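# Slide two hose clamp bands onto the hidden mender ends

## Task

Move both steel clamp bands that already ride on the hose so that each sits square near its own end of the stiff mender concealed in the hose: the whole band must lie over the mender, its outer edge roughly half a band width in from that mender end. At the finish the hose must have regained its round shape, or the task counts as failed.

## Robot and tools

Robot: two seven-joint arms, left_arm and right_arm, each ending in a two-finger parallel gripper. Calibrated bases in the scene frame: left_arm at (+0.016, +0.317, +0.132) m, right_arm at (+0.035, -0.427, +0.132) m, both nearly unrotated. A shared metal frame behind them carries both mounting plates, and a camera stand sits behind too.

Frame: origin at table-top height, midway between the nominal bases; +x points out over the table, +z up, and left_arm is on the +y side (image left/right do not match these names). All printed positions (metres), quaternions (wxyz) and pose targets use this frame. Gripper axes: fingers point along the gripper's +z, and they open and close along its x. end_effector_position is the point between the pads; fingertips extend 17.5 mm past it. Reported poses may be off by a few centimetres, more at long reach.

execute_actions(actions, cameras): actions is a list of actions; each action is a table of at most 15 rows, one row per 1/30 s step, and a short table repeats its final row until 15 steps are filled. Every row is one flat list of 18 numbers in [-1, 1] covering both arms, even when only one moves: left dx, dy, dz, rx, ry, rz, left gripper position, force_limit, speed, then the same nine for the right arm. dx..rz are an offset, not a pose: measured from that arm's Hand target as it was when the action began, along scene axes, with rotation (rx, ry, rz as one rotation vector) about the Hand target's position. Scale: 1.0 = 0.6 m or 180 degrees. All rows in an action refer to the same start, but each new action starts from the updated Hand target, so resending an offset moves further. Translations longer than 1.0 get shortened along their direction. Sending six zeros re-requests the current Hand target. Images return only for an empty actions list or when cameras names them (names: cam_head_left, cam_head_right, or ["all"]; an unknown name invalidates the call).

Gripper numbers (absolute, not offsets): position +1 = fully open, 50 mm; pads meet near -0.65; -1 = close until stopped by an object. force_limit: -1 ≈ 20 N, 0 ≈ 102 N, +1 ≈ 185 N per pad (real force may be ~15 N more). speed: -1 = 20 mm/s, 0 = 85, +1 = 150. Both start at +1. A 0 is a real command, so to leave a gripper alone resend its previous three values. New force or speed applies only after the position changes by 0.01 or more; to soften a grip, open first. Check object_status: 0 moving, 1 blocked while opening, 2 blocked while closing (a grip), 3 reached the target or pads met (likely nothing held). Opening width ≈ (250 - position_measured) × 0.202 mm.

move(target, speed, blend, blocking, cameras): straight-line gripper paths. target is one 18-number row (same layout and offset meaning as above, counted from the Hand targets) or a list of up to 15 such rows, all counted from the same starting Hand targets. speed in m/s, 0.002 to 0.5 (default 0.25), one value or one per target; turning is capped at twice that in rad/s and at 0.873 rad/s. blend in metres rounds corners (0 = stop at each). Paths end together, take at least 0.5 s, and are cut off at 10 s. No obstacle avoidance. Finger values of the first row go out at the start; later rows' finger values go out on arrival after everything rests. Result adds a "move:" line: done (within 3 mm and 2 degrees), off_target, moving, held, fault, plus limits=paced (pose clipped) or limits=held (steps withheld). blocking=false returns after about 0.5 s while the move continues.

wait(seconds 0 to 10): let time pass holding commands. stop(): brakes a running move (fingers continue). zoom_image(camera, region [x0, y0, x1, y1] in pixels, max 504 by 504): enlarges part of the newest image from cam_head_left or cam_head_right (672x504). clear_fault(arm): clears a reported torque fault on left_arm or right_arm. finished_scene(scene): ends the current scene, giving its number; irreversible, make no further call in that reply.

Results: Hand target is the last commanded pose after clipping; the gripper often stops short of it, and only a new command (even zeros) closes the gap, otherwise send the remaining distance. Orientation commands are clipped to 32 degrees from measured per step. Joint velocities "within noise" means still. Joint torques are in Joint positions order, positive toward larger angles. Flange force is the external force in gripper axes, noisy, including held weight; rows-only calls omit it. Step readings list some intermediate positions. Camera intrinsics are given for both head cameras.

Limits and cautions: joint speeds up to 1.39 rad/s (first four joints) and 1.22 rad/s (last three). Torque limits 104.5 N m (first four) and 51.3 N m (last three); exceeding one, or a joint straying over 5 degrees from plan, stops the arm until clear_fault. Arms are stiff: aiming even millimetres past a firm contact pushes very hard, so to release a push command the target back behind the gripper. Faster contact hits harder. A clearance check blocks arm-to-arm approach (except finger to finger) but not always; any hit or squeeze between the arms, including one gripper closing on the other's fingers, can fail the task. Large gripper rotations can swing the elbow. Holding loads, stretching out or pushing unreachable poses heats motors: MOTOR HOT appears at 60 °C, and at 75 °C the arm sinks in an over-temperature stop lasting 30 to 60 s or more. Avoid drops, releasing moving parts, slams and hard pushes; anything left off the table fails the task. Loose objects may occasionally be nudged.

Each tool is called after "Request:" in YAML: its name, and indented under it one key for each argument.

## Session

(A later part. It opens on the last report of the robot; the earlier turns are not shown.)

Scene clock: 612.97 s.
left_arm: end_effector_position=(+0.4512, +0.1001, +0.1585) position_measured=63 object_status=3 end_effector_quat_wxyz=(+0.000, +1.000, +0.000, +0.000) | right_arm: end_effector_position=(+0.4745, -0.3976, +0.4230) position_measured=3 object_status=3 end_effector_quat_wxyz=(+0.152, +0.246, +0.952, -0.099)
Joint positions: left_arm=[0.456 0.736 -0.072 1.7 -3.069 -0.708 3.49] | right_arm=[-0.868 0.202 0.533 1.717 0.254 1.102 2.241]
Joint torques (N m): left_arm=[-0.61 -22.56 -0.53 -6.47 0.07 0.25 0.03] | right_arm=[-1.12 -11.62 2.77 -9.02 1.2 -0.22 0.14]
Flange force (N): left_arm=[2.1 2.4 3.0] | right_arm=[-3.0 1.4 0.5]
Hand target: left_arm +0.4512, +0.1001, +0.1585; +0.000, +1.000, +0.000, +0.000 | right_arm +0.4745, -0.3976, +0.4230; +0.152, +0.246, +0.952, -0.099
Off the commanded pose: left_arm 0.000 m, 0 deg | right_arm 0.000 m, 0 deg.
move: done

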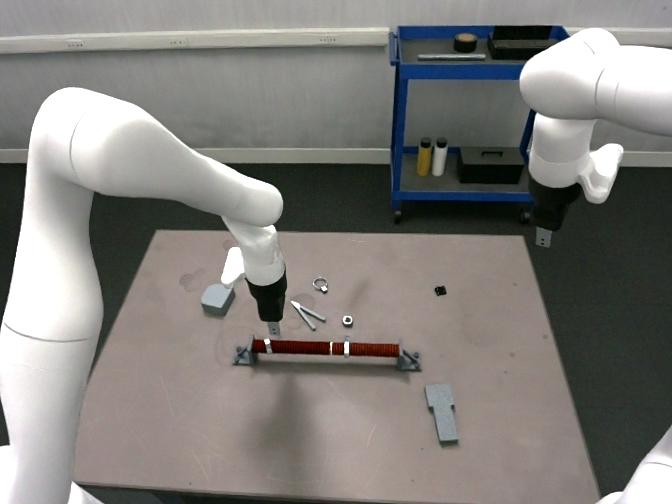

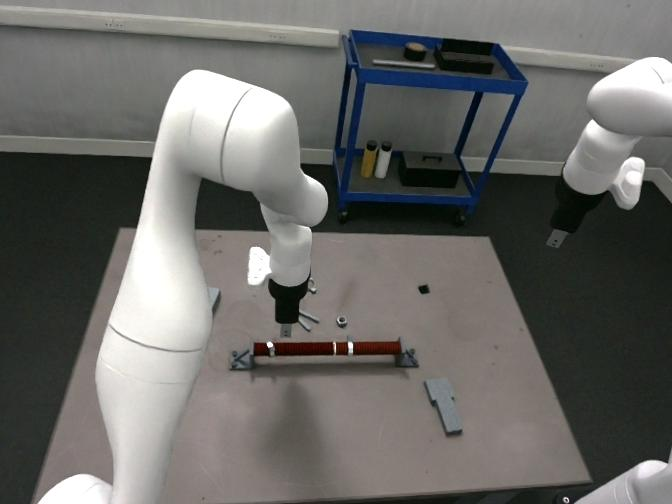

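Request:
move:
  target:
    - [0,0.0882,-0.06,0,0,0,0.6,-0.8,0,0,0,0,0,0,0,1,1,1]
    - [0,0.0882,-0.1575,0,0,0,0.6,-0.8,0,0,0,0,0,0,0,1,1,1]
    - [0,0.0882,-0.1575,0,0,0,0.357,-0.9,-0.5,0,0,0,0,0,0,1,1,1]
    - [0,0.0248,-0.1575,0,0,0,0.357,-0.9,-0.5,0,0,0,0,0,0,1,1,1]
  speed: [0.2,0.08,0.05,0.03]
  cameras: ["all"]

Request:
zoom_image:
  camera: "cam_head_right"
  region: [245, 320, 305, 365]

Request:
zoom_image:
  camera: "cam_head_left"
  region: [245, 320, 305, 365]

Scene clock: 625.93 s.
left_arm: end_effector_position=(+0.4512, +0.1146, +0.0640) position_measured=98 object_status=2 end_effector_quat_wxyz=(+0.000, +1.000, -0.001, +0.000) | right_arm: end_effector_position=(+0.4745, -0.3976, +0.4230) position_measured=3 object_status=3 end_effector_quat_wxyz=(+0.152, +0.246, +0.952, -0.099)
Joint positions: left_arm=[0.42 0.916 -0.059 1.742 -3.043 -0.487 3.44] | right_arm=[-0.868 0.202 0.533 1.717 0.254 1.102 2.241]
Joint torques (N m): left_arm=[11.53 -25.85 13.81 -6.55 3.87 0.21 -0.36] | right_arm=[-1.09 -11.62 2.76 -9.01 1.23 -0.23 0.14]
Flange force (N): left_arm=[9.0 -21.6 6.6] | right_arm=[-3.0 1.5 0.4]
Hand target: left_arm +0.4512, +0.1149, +0.0640; +0.000, +1.000, +0.000, +0.000 | right_arm +0.4745, -0.3976, +0.4230; +0.152, +0.246, +0.952, -0.099
Off the commanded pose: left_arm 0.000 m, 0 deg | right_arm 0.000 m, 0 deg.
move: done

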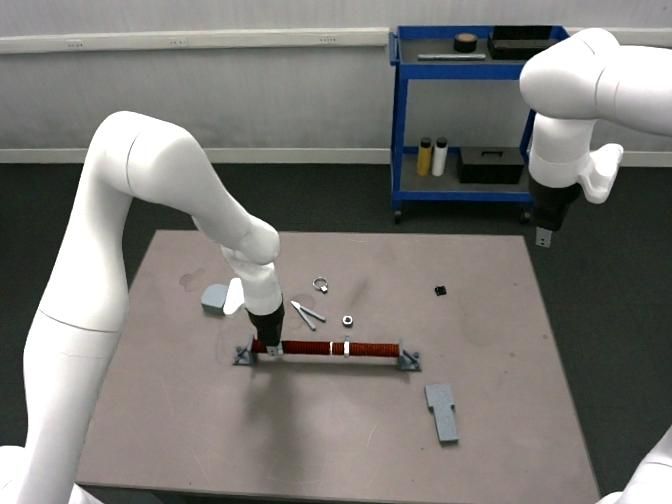

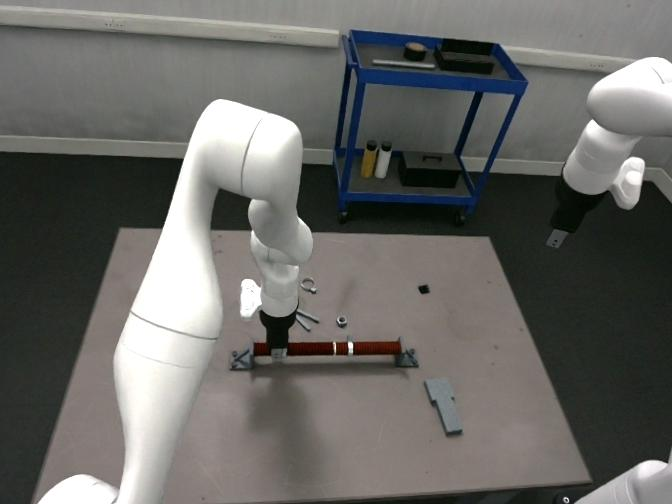

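Scaled by 8.400.

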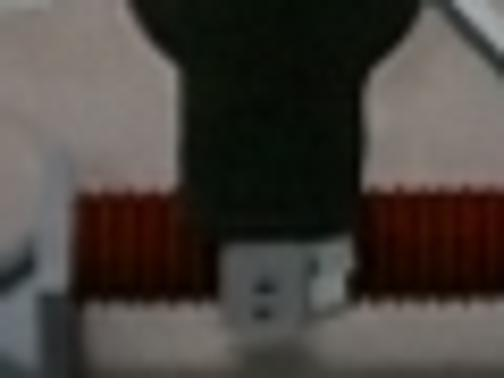

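Scaled by 8.400.

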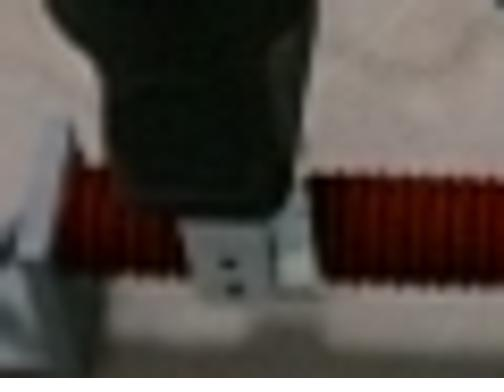

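Request:
move:
  target: [0,-0.1382,0,0,0,0,0.357,-0.9,-0.5,0,0,0,0,0,0,1,1,1]
  speed: 0.04
  cameras: ["all"]

Request:
zoom_image:
  camera: "cam_head_right"
  region: [285, 320, 365, 380]

Request:
zoom_image:
  camera: "cam_head_left"
  region: [285, 320, 365, 380]

Scene clock: 633.90 s.
left_arm: end_effector_position=(+0.4512, +0.0318, +0.0640) position_measured=98 object_status=2 end_effector_quat_wxyz=(+0.000, +1.000, -0.001, +0.000) | right_arm: end_effector_position=(+0.4745, -0.3976, +0.4230) position_measured=3 object_status=3 end_effector_quat_wxyz=(+0.152, +0.246, +0.952, -0.099)
Joint positions: left_arm=[0.58 0.966 -0.083 1.588 -3.021 -0.593 3.576] | right_arm=[-0.868 0.202 0.533 1.717 0.254 1.102 2.241]
Joint torques (N m): left_arm=[18.78 -30.56 21 -14.84 7.52 3.9 -0.15] | right_arm=[-1.09 -11.54 2.79 -9.04 1.21 -0.22 0.12]
Flange force (N): left_arm=[7.8 -37.9 3.0] | right_arm=[-2.9 1.3 0.4]
Hand target: left_arm +0.4512, +0.0320, +0.0640; +0.000, +1.000, +0.000, +0.000 | right_arm +0.4745, -0.3976, +0.4230; +0.152, +0.246, +0.952, -0.099
Off the commanded pose: left_arm 0.000 m, 0 deg | right_arm 0.000 m, 0 deg.
move: done

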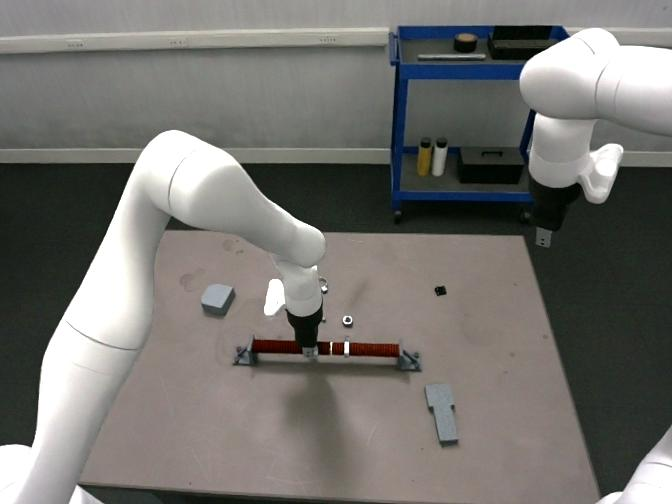

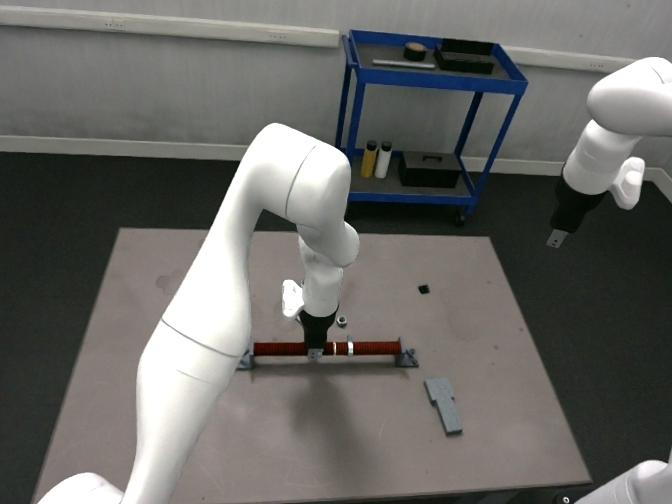

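Scaled by 6.300.

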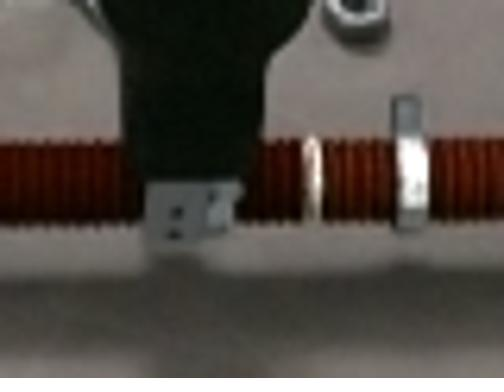

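Scaled by 6.300.

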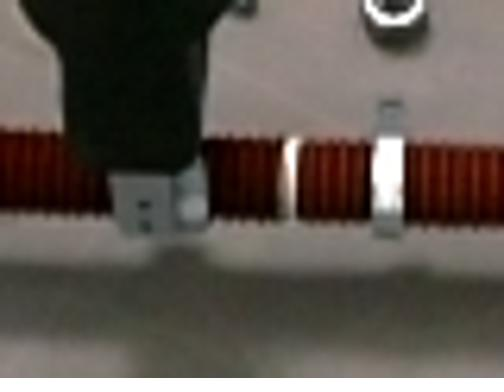

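Request:
move:
  target:
    - [0,-0.0075,0,0,0,0,0.357,-0.9,-0.5,0,0,0,0,0,0,1,1,1]
    - [0,-0.0048,0,0,0,0,0.357,-0.9,-0.5,0,0,0,0,0,0,1,1,1]
  speed: 0.02

Scene clock: 643.70 s.
left_arm: end_effector_position=(+0.4512, +0.0291, +0.0639) position_measured=98 object_status=2 end_effector_quat_wxyz=(+0.000, +1.000, -0.001, +0.000) | right_arm: end_effector_position=(+0.4745, -0.3976, +0.4230) position_measured=3 object_status=3 end_effector_quat_wxyz=(+0.152, +0.246, +0.952, -0.099)
Joint positions: left_arm=[0.586 0.968 -0.084 1.582 -3.021 -0.598 3.581] | right_arm=[-0.868 0.202 0.533 1.717 0.254 1.102 2.241]
Joint torques (N m): left_arm=[15.07 -28.31 16.72 -12.83 5.71 3.29 -0.21] | right_arm=[-1.1 -11.63 2.78 -9.03 1.24 -0.23 0.13]
Flange force (N): left_arm=[6.2 -30.1 0.6] | right_arm=[-3.1 1.5 0.5]
Hand target: left_arm +0.4512, +0.0292, +0.0640; +0.000, +1.000, +0.000, +0.000 | right_arm +0.4745, -0.3976, +0.4230; +0.152, +0.246, +0.952, -0.099
Off the commanded pose: left_arm 0.000 m, 0 deg | right_arm 0.000 m, 0 deg.
move: done

Request:
move:
  target: [0,0,0,0,0,0,0.42,-0.8,-0.5,0,0,0,0,0,0,1,1,1]
  cameras: ["all"]

Request:
zoom_image:
  camera: "cam_head_right"
  region: [285, 320, 365, 380]

Request:
zoom_image:
  camera: "cam_head_left"
  region: [285, 320, 365, 380]

Scene clock: 650.67 s.
left_arm: end_effector_position=(+0.4512, +0.0290, +0.0640) position_measured=90 object_status=3 end_effector_quat_wxyz=(+0.000, +1.000, -0.001, +0.000) | right_arm: end_effector_position=(+0.4745, -0.3976, +0.4230) position_measured=3 object_status=3 end_effector_quat_wxyz=(+0.152, +0.246, +0.952, -0.099)
Joint positions: left_arm=[0.585 0.968 -0.083 1.582 -3.021 -0.598 3.581] | right_arm=[-0.868 0.202 0.533 1.717 0.254 1.102 2.241]
Joint torques (N m): left_arm=[12.21 -29.12 13.65 -9.99 4.91 1.48 -0.11] | right_arm=[-1.1 -11.6 2.75 -8.98 1.22 -0.25 0.1]
Flange force (N): left_arm=[9.3 -21.7 6.3] | right_arm=[-3.2 1.5 0.3]
Hand target: left_arm +0.4512, +0.0291, +0.0640; +0.000, +1.000, +0.000, +0.000 | right_arm +0.4745, -0.3976, +0.4230; +0.152, +0.246, +0.952, -0.099
Off the commanded pose: left_arm 0.000 m, 0 deg | right_arm 0.000 m, 0 deg.
move: done

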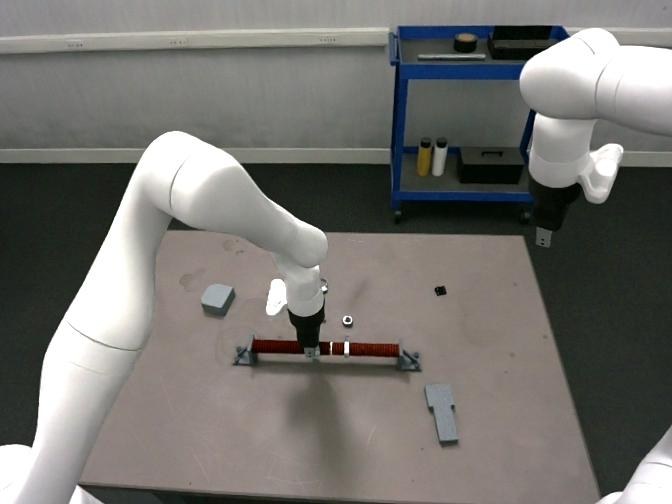

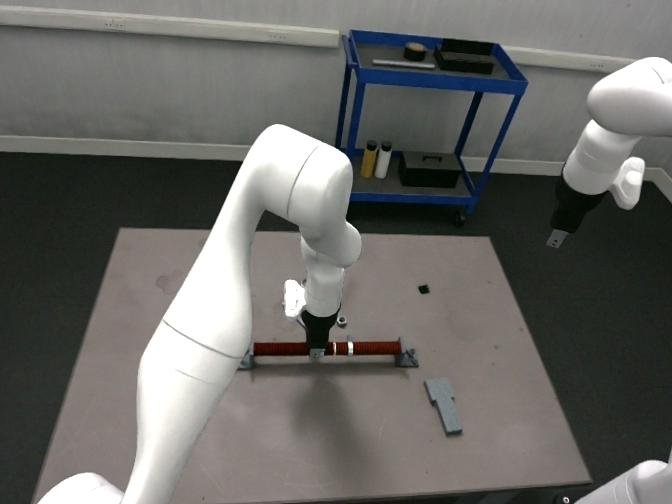

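Scaled by 6.300.

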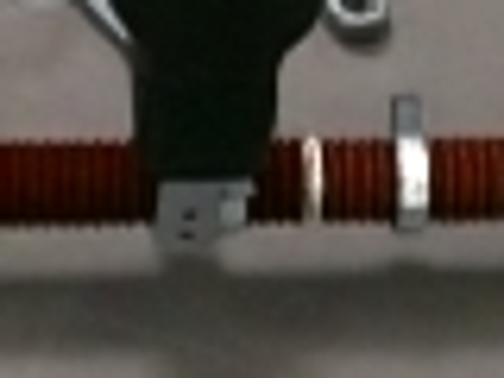

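Scaled by 6.300.

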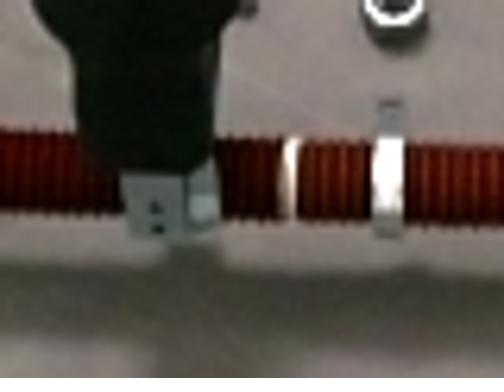

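Request:
move:
  target: [0,-0.0057,0,0,0,0,0.42,-0.8,-0.5,0,0,0,0,0,0,1,1,1]
  speed: 0.02

Scene clock: 659.07 s.
left_arm: end_effector_position=(+0.4513, +0.0257, +0.0640) position_measured=90 object_status=3 end_effector_quat_wxyz=(+0.000, +1.000, +0.000, +0.000) | right_arm: end_effector_position=(+0.4745, -0.3976, +0.4230) position_measured=3 object_status=3 end_effector_quat_wxyz=(+0.152, +0.246, +0.952, -0.099)
Joint positions: left_arm=[0.591 0.97 -0.084 1.574 -3.02 -0.602 3.587] | right_arm=[-0.868 0.202 0.533 1.717 0.254 1.102 2.241]
Joint torques (N m): left_arm=[17.34 -30.08 19.45 -14.2 7.04 3.6 -0.12] | right_arm=[-1.05 -11.6 2.78 -9.04 1.18 -0.23 0.1]
Flange force (N): left_arm=[7.3 -34.8 2.6] | right_arm=[-2.9 1.4 0.4]
Hand target: left_arm +0.4512, +0.0257, +0.0640; +0.000, +1.000, -0.001, +0.000 | right_arm +0.4745, -0.3976, +0.4230; +0.152, +0.246, +0.952, -0.099
Off the commanded pose: left_arm 0.000 m, 0 deg | right_arm 0.000 m, 0 deg.
move: done

Request:
move:
  target:
    - [0,0.018,0,0,0,0,0.42,-0.8,-0.5,0,0,0,0,0,0,1,1,1]
    - [0,0.018,0,0,0,0,0.6,-0.8,0,0,0,0,0,0,0,1,1,1]
    - [0,0.03,0.15,0,0,0,0.6,-0.8,0,0,0,0,0,0,0,1,1,1]
    - [-0.1,0.3,0.25,0,0,0,0.6,-0.8,0,0,0,0,0,0,0,1,1,1]
  speed: [0.06,0.1,0.2,0.3]
  blend: [0,0,0.03,0]
  cameras: ["all"]

Request:
zoom_image:
  camera: "cam_head_right"
  region: [305, 325, 365, 370]

Request:
zoom_image:
  camera: "cam_head_left"
  region: [305, 325, 365, 370]

Scene clock: 666.57 s.
left_arm: end_effector_position=(+0.3912, +0.2057, +0.2140) position_measured=63 object_status=3 end_effector_quat_wxyz=(+0.000, +1.000, -0.001, +0.000) | right_arm: end_effector_position=(+0.4745, -0.3976, +0.4230) position_measured=3 object_status=3 end_effector_quat_wxyz=(+0.152, +0.246, +0.952, -0.099)
Joint positions: left_arm=[0.315 0.483 -0.124 1.983 -3.052 -0.681 3.278] | right_arm=[-0.868 0.202 0.533 1.717 0.254 1.102 2.241]
Joint torques (N m): left_arm=[-0.6 -17.74 -0.59 -6.29 0.13 0.29 -0.01] | right_arm=[-1.1 -11.62 2.76 -9.05 1.21 -0.24 0.12]
Flange force (N): left_arm=[2.2 2.3 2.7] | right_arm=[-3.0 1.4 0.5]
Hand target: left_arm +0.3912, +0.2057, +0.2140; +0.000, +1.000, +0.000, +0.000 | right_arm +0.4745, -0.3976, +0.4230; +0.152, +0.246, +0.952, -0.099
Off the commanded pose: left_arm 0.000 m, 0 deg | right_arm 0.000 m, 0 deg.
move: done

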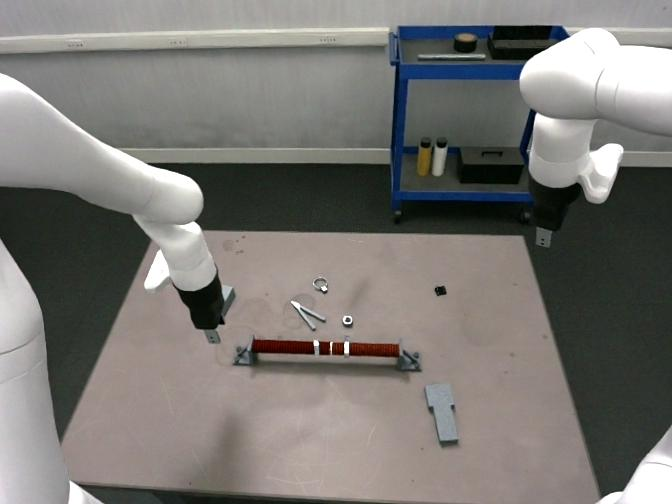

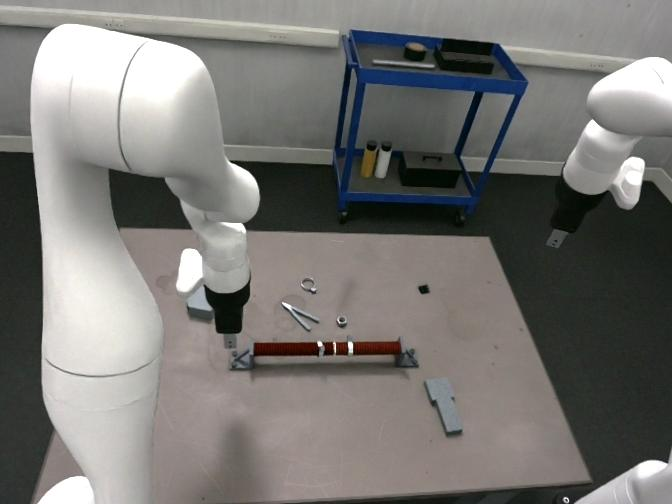

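Scaled by 8.400.

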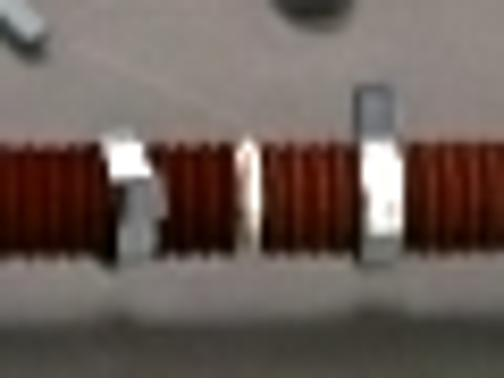

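Scaled by 8.400.

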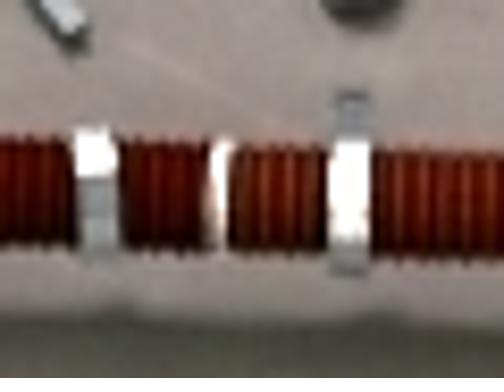

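Request:
move:
  target:
    - [0.1002,-0.2595,-0.14,0,0,-0.5,-1,-0.8,0,0,0,0,0,0,0,1,1,1]
    - [0.1002,-0.2595,-0.1967,0,0,-0.5,-1,-0.8,0,0,0,0,0,0,0,1,1,1]
    - [0.1002,-0.3037,-0.1967,0,0,-0.5,-1,-0.8,0,0,0,0,0,0,0,1,1,1]
  speed: [0.3,0.1,0.03]
  cameras: ["all"]

Request:
zoom_image:
  camera: "cam_head_right"
  region: [305, 325, 365, 370]

Request:
zoom_image:
  camera: "cam_head_left"
  region: [305, 325, 365, 370]

Scene clock: 706.80 s.
left_arm: end_effector_position=(+0.4514, +0.0235, +0.0959) position_measured=251 object_status=3 end_effector_quat_wxyz=(+0.000, +0.707, -0.707, +0.000) | right_arm: end_effector_position=(+0.4745, -0.3976, +0.4230) position_measured=3 object_status=3 end_effector_quat_wxyz=(+0.152, +0.246, +0.952, -0.099)
Joint positions: left_arm=[0.393 0.927 0.253 1.582 -3.468 -0.674 2.378] | right_arm=[-0.868 0.202 0.533 1.717 0.254 1.102 2.241]
Joint torques (N m): left_arm=[1.99 -24.17 4.74 -6.72 1.11 1.41 0.07] | right_arm=[-1.13 -11.59 2.79 -9.02 1.25 -0.23 0.16]
Flange force (N): left_arm=[-2.9 -2.9 1.6] | right_arm=[-3.0 1.5 0.4]
Hand target: left_arm +0.4514, +0.0235, +0.0959; +0.000, +0.707, -0.707, +0.000 | right_arm +0.4745, -0.3976, +0.4230; +0.152, +0.246, +0.952, -0.099
Off the commanded pose: left_arm 0.000 m, 0 deg | right_arm 0.000 m, 0 deg.
move: done

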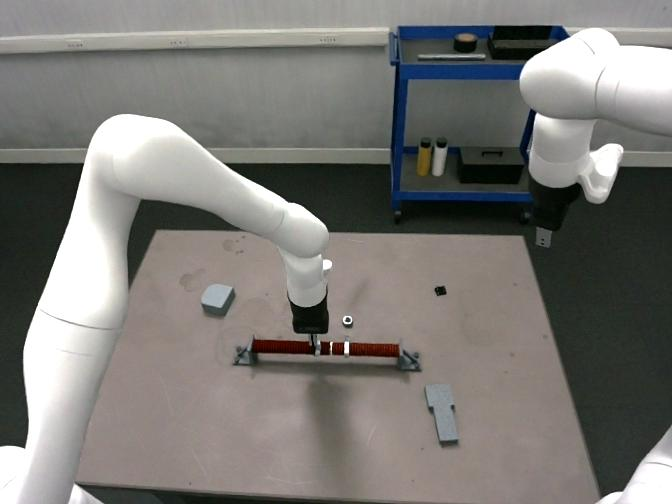

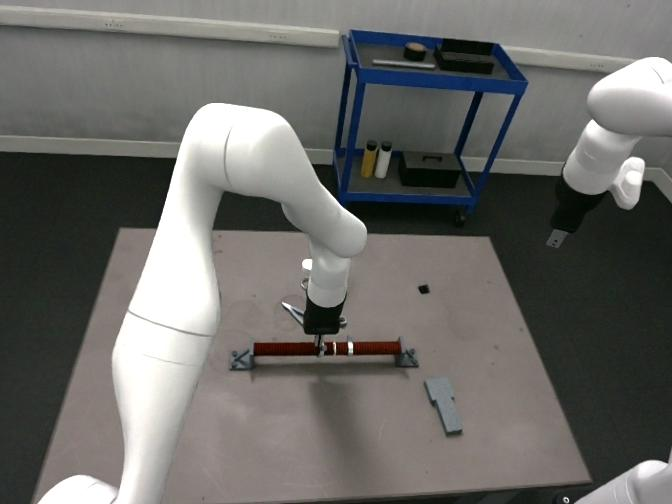

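Scaled by 8.400.

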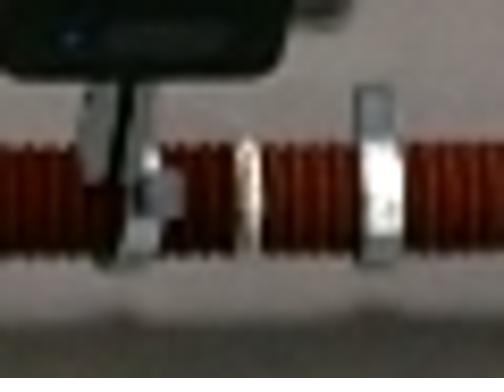

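Scaled by 8.400.

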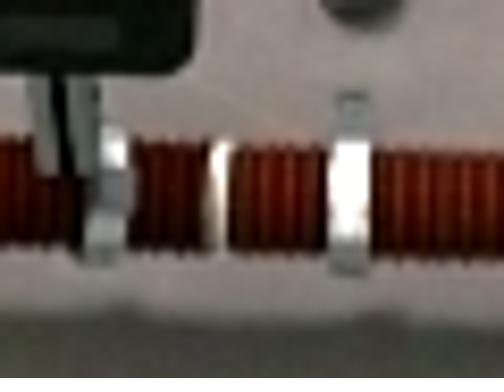

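Request:
move:
  target:
    - [0,0.01,0,0,0,0,-1,-0.8,0,0,0,0,0,0,0,1,1,1]
    - [0,0.01,0.06,0,0,0,-1,-0.8,0,0,0,0,0,0,0,1,1,1]
    - [0,-0.0642,0.06,0,0,0,-1,-0.8,0,0,0,0,0,0,0,1,1,1]
    - [0,-0.0642,0,0,0,0,-1,-0.8,0,0,0,0,0,0,0,1,1,1]
    - [0,-0.0345,0,0,0,0,-1,-0.8,0,0,0,0,0,0,0,1,1,1]
  speed: [0.06,0.15,0.2,0.1,0.02]
  blend: [0.003,0.01,0.01,0,0]
  cameras: ["all"]

Request:
zoom_image:
  camera: "cam_head_right"
  region: [305, 325, 365, 370]

Request:
zoom_image:
  camera: "cam_head_left"
  region: [305, 325, 365, 370]

Scene clock: 723.43 s.
left_arm: end_effector_position=(+0.4514, +0.0028, +0.0959) position_measured=251 object_status=3 end_effector_quat_wxyz=(+0.000, +0.707, -0.707, +0.000) | right_arm: end_effector_position=(+0.4745, -0.3976, +0.4230) position_measured=3 object_status=3 end_effector_quat_wxyz=(+0.152, +0.246, +0.952, -0.099)
Joint positions: left_arm=[0.428 0.944 0.257 1.534 -3.465 -0.704 2.403] | right_arm=[-0.868 0.202 0.533 1.717 0.254 1.102 2.241]
Joint torques (N m): left_arm=[-0.78 -25.15 1.99 -6.3 0.06 0.32 0.03] | right_arm=[-1.09 -11.58 2.77 -8.99 1.24 -0.21 0.1]
Flange force (N): left_arm=[2.9 -1.8 3.3] | right_arm=[-3.1 1.4 0.4]
Hand target: left_arm +0.4514, +0.0028, +0.0959; +0.000, +0.707, -0.707, +0.000 | right_arm +0.4745, -0.3976, +0.4230; +0.152, +0.246, +0.952, -0.099
Off the commanded pose: left_arm 0.000 m, 0 deg | right_arm 0.000 m, 0 deg.
move: done

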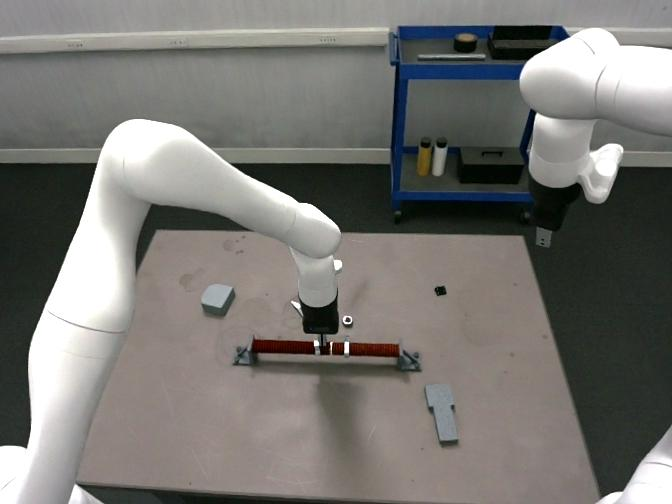

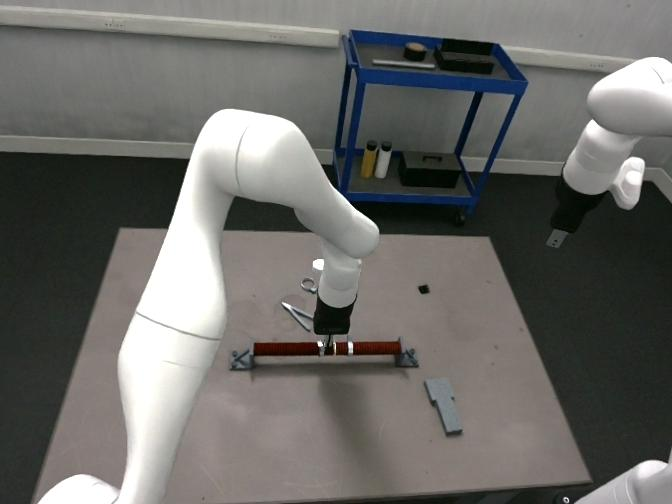

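Scaled by 8.400.

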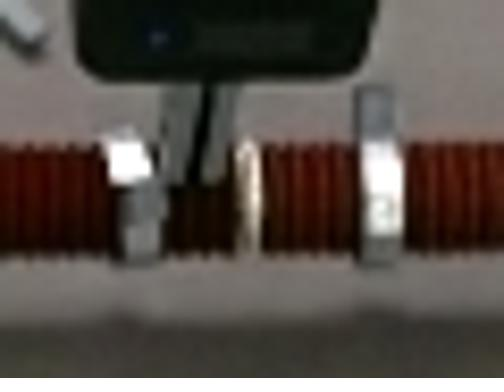

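Scaled by 8.400.

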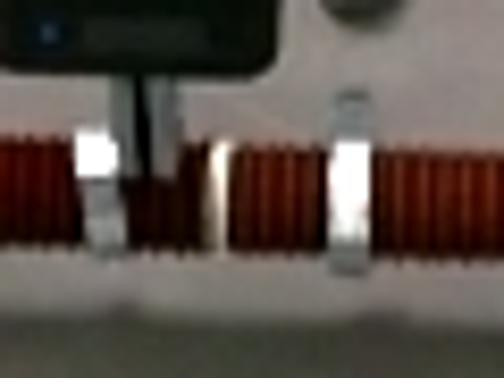

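Request:
move:
  target:
    - [0,-0.015,0,0,0,0,-1,-0.8,0,0,0,0,0,0,0,1,1,1]
    - [0,-0.015,0.06,0,0,0,-1,-0.8,0,0,0,0,0,0,0,1,1,1]
    - [0,0.0703,0.06,0,0,0,-1,-0.8,0,0,0,0,0,0,0,1,1,1]
    - [0,0.0703,-0.0015,0,0,0,-1,-0.8,0,0,0,0,0,0,0,1,1,1]
    - [0,0.0287,-0.0015,0,0,0,-1,-0.8,0,0,0,0,0,0,0,1,1,1]
    - [0,0.0537,-0.0015,0,0,0,-1,-0.8,0,0,0,0,0,0,0,1,1,1]
    - [0,0.0703,0.06,0,0,0,-1,-0.8,0,0,0,0,0,0,0,1,1,1]
  speed: [0.08,0.2,0.2,0.1,0.025,0.05,0.2]
  blend: [0.003,0.01,0.01,0,0,0.003,0]
  cameras: ["all"]

Request:
zoom_image:
  camera: "cam_head_right"
  region: [305, 325, 365, 370]

Request:
zoom_image:
  camera: "cam_head_left"
  region: [305, 325, 365, 370]

Scene clock: 740.90 s.
left_arm: end_effector_position=(+0.4513, +0.0450, +0.1319) position_measured=251 object_status=3 end_effector_quat_wxyz=(+0.000, +0.707, -0.707, +0.000) | right_arm: end_effector_position=(+0.4745, -0.3976, +0.4230) position_measured=3 object_status=3 end_effector_quat_wxyz=(+0.152, +0.246, +0.952, -0.099)
Joint positions: left_arm=[0.341 0.844 0.275 1.621 -3.455 -0.72 2.337] | right_arm=[-0.868 0.202 0.533 1.717 0.254 1.102 2.241]
Joint torques (N m): left_arm=[-0.67 -23.75 1.84 -6.45 0.07 0.35 0.05] | right_arm=[-1.05 -11.58 2.79 -9.03 1.22 -0.21 0.1]
Flange force (N): left_arm=[2.6 -2.0 2.9] | right_arm=[-2.9 1.4 0.4]
Hand target: left_arm +0.4513, +0.0450, +0.1319; +0.000, +0.707, -0.707, +0.000 | right_arm +0.4745, -0.3976, +0.4230; +0.152, +0.246, +0.952, -0.099
Off the commanded pose: left_arm 0.000 m, 0 deg | right_arm 0.000 m, 0 deg.
move: done

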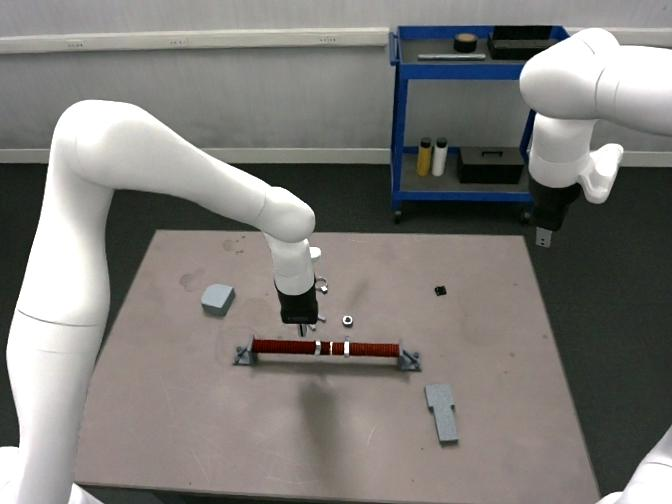

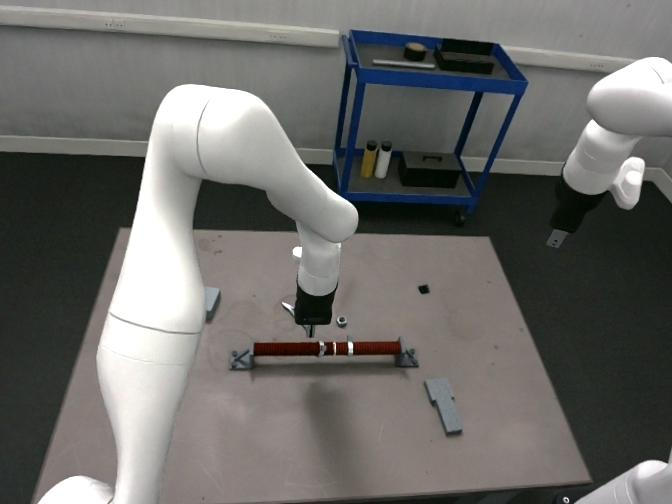

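Scaled by 8.400.

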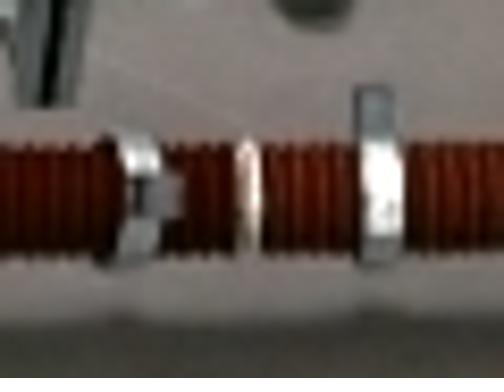

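Scaled by 8.400.

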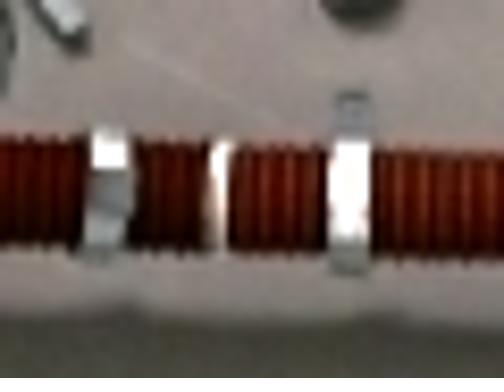

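Request:
move:
  target:
    - [-0.0331,-0.053,-0.0115,0,0,0,0.1,-0.8,0,0,0,0,0,0,0,1,1,1]
    - [-0.0331,-0.053,-0.0707,0,0,0,0.1,-0.8,0,0,0,0,0,0,0,1,1,1]
    - [-0.0331,-0.053,-0.0707,0,0,0,-1,-0.8,-1,0,0,0,0,0,0,1,1,1]
  speed: [0.2,0.06,0.05]
  cameras: ["all"]

Request:
zoom_image:
  camera: "cam_head_right"
  region: [305, 325, 365, 370]

Request:
zoom_image:
  camera: "cam_head_left"
  region: [305, 325, 365, 370]

Scene clock: 760.00 s.
left_arm: end_effector_position=(+0.4315, +0.0131, +0.0895) position_measured=203 object_status=0 end_effector_quat_wxyz=(+0.000, +0.707, -0.707, +0.000) | right_arm: end_effector_position=(+0.4745, -0.3976, +0.4230) position_measured=3 object_status=3 end_effector_quat_wxyz=(+0.152, +0.246, +0.952, -0.099)
Joint positions: left_arm=[0.435 0.923 0.241 1.622 -3.468 -0.635 2.421] | right_arm=[-0.868 0.202 0.533 1.717 0.254 1.102 2.241]
Joint torques (N m): left_arm=[-0.55 -24.01 1.78 -5.93 0.06 0.53 0.11] | right_arm=[-1.1 -11.6 2.75 -9.03 1.21 -0.22 0.18]
Flange force (N): left_arm=[2.1 -1.5 2.2] | right_arm=[-2.8 1.4 0.5]
Hand target: left_arm +0.4315, +0.0132, +0.0895; +0.000, +0.707, -0.707, +0.000 | right_arm +0.4745, -0.3976, +0.4230; +0.152, +0.246, +0.952, -0.099
Off the commanded pose: left_arm 0.000 m, 0 deg | right_arm 0.000 m, 0 deg.
move: done

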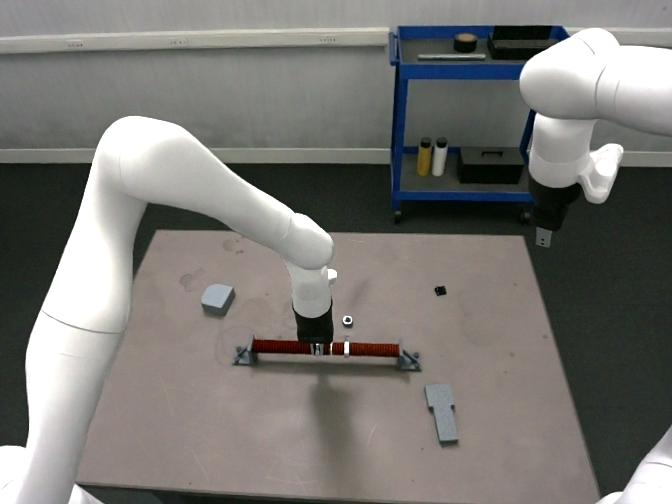

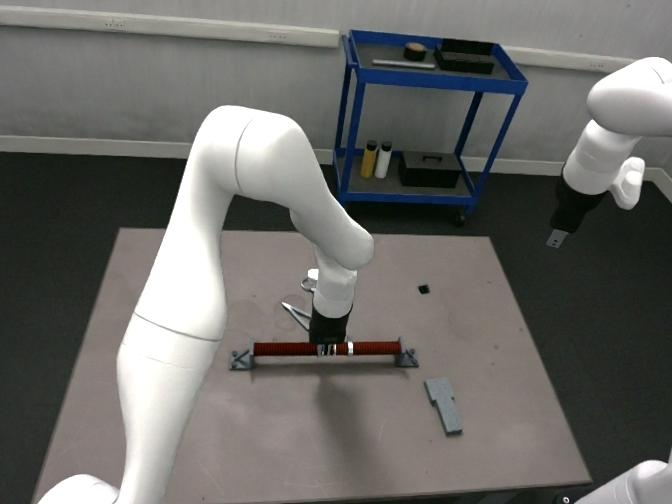

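Scaled by 8.400.

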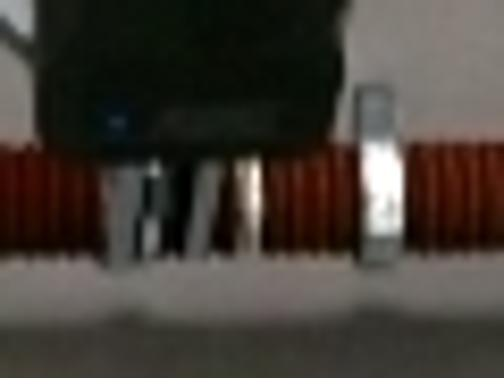

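Scaled by 8.400.

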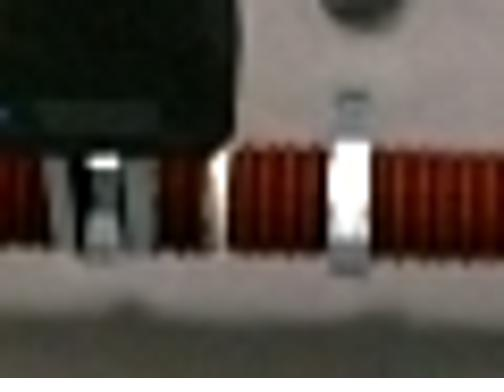

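Request:
wait:
  seconds: 1

Request:
zoom_image:
  camera: "cam_head_right"
  region: [305, 325, 365, 370]

Scene clock: 763.17 s.
left_arm: end_effector_position=(+0.4315, +0.0132, +0.0895) position_measured=203 object_status=2 end_effector_quat_wxyz=(+0.000, +0.707, -0.707, +0.000) | right_arm: end_effector_position=(+0.4745, -0.3976, +0.4230) position_measured=3 object_status=3 end_effector_quat_wxyz=(+0.152, +0.246, +0.952, -0.099)
Joint positions: left_arm=[0.435 0.923 0.241 1.622 -3.468 -0.635 2.421] | right_arm=[-0.868 0.202 0.533 1.717 0.254 1.102 2.241]
Joint torques (N m): left_arm=[-0.58 -24.04 1.89 -5.98 0 0.48 0.09] | right_arm=[-1.1 -11.6 2.76 -9.02 1.22 -0.22 0.14]
Flange force (N): left_arm=[2.0 -1.2 2.4] | right_arm=[-3.0 1.4 0.5]
Hand target: left_arm +0.4315, +0.0132, +0.0895; +0.000, +0.707, -0.707, +0.000 | right_arm +0.4745, -0.3976, +0.4230; +0.152, +0.246, +0.952, -0.099
Tool commands: left_gripper/position=-1.0 left_gripper/force_limit=-0.8 left_gripper/speed=-1.0 right_gripper/position=+1.0 right_gripper/force_limit=+1.0 right_gripper/speed=+1.0
Off the commanded pose: left_arm 0.000 m, 0 deg | right_arm 0.000 m, 0 deg.
wait: 1.00 s; at rest from the start

Scaled by 8.400.
This view is cut from an older image: the scene may have changed since it was taken.

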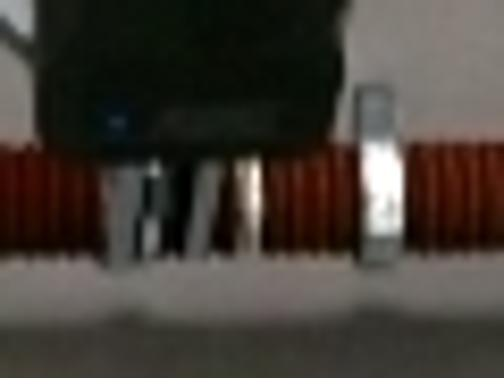

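Request:
move:
  target:
    - [0,0,0,0,0,0,0.05,-0.8,-1,0,0,0,0,0,0,1,1,1]
    - [0,0,0.1,0,0,0,0.05,-0.8,-1,0,0,0,0,0,0,1,1,1]
    - [-0.1,0.25,0.2,0,0,0,0.05,-0.8,-1,0,0,0,0,0,0,1,1,1]
  speed: [0.1,0.12,0.3]
  blend: [0,0.02,0]
  cameras: ["all"]

Request:
zoom_image:
  camera: "cam_head_right"
  region: [305, 325, 365, 370]

Request:
zoom_image:
  camera: "cam_head_left"
  region: [305, 325, 365, 370]

Scene clock: 769.83 s.
left_arm: end_effector_position=(+0.3715, +0.1631, +0.2095) position_measured=145 object_status=3 end_effector_quat_wxyz=(+0.000, +0.707, -0.707, +0.000) | right_arm: end_effector_position=(+0.4745, -0.3976, +0.4230) position_measured=3 object_status=3 end_effector_quat_wxyz=(+0.152, +0.246, +0.952, -0.099)
Joint positions: left_arm=[0.11 0.5 0.318 2.014 -3.388 -0.663 2.159] | right_arm=[-0.868 0.202 0.533 1.717 0.254 1.102 2.241]
Joint torques (N m): left_arm=[-0.42 -17.42 1.21 -6.22 0.19 0.2 -0.02] | right_arm=[-1.07 -11.61 2.84 -9.03 1.21 -0.2 0.1]
Flange force (N): left_arm=[2.0 -1.9 4.1] | right_arm=[-3.0 1.4 0.5]
Hand target: left_arm +0.3715, +0.1632, +0.2095; +0.000, +0.707, -0.707, +0.000 | right_arm +0.4745, -0.3976, +0.4230; +0.152, +0.246, +0.952, -0.099
Off the commanded pose: left_arm 0.000 m, 0 deg | right_arm 0.000 m, 0 deg.
move: done

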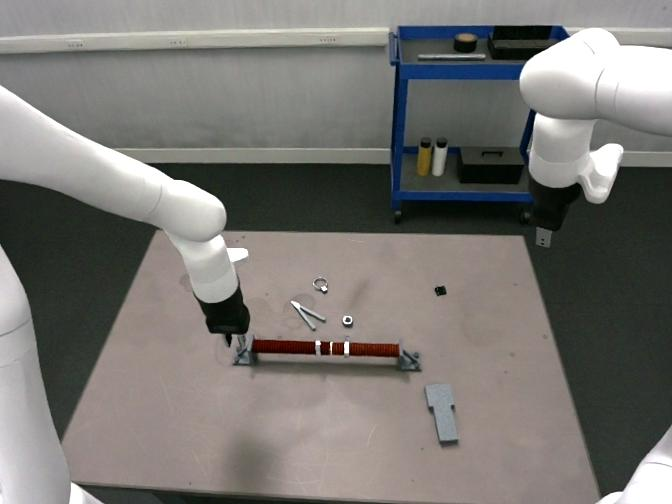

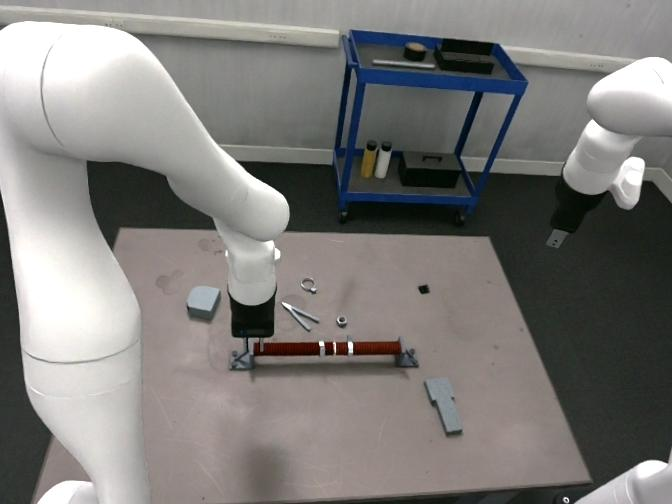

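Scaled by 8.400.

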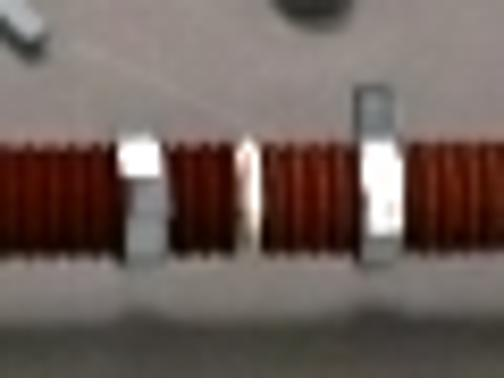

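Scaled by 8.400.

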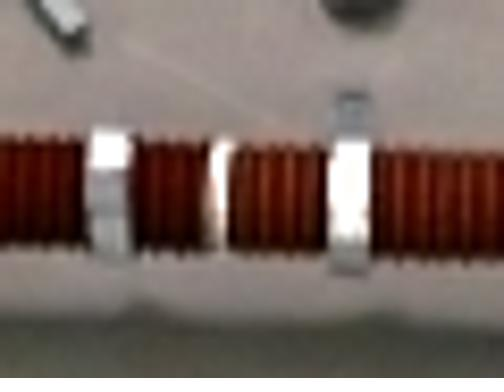

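Request:
finished_scene:
  scene: 2

The scene is finished: the task was done.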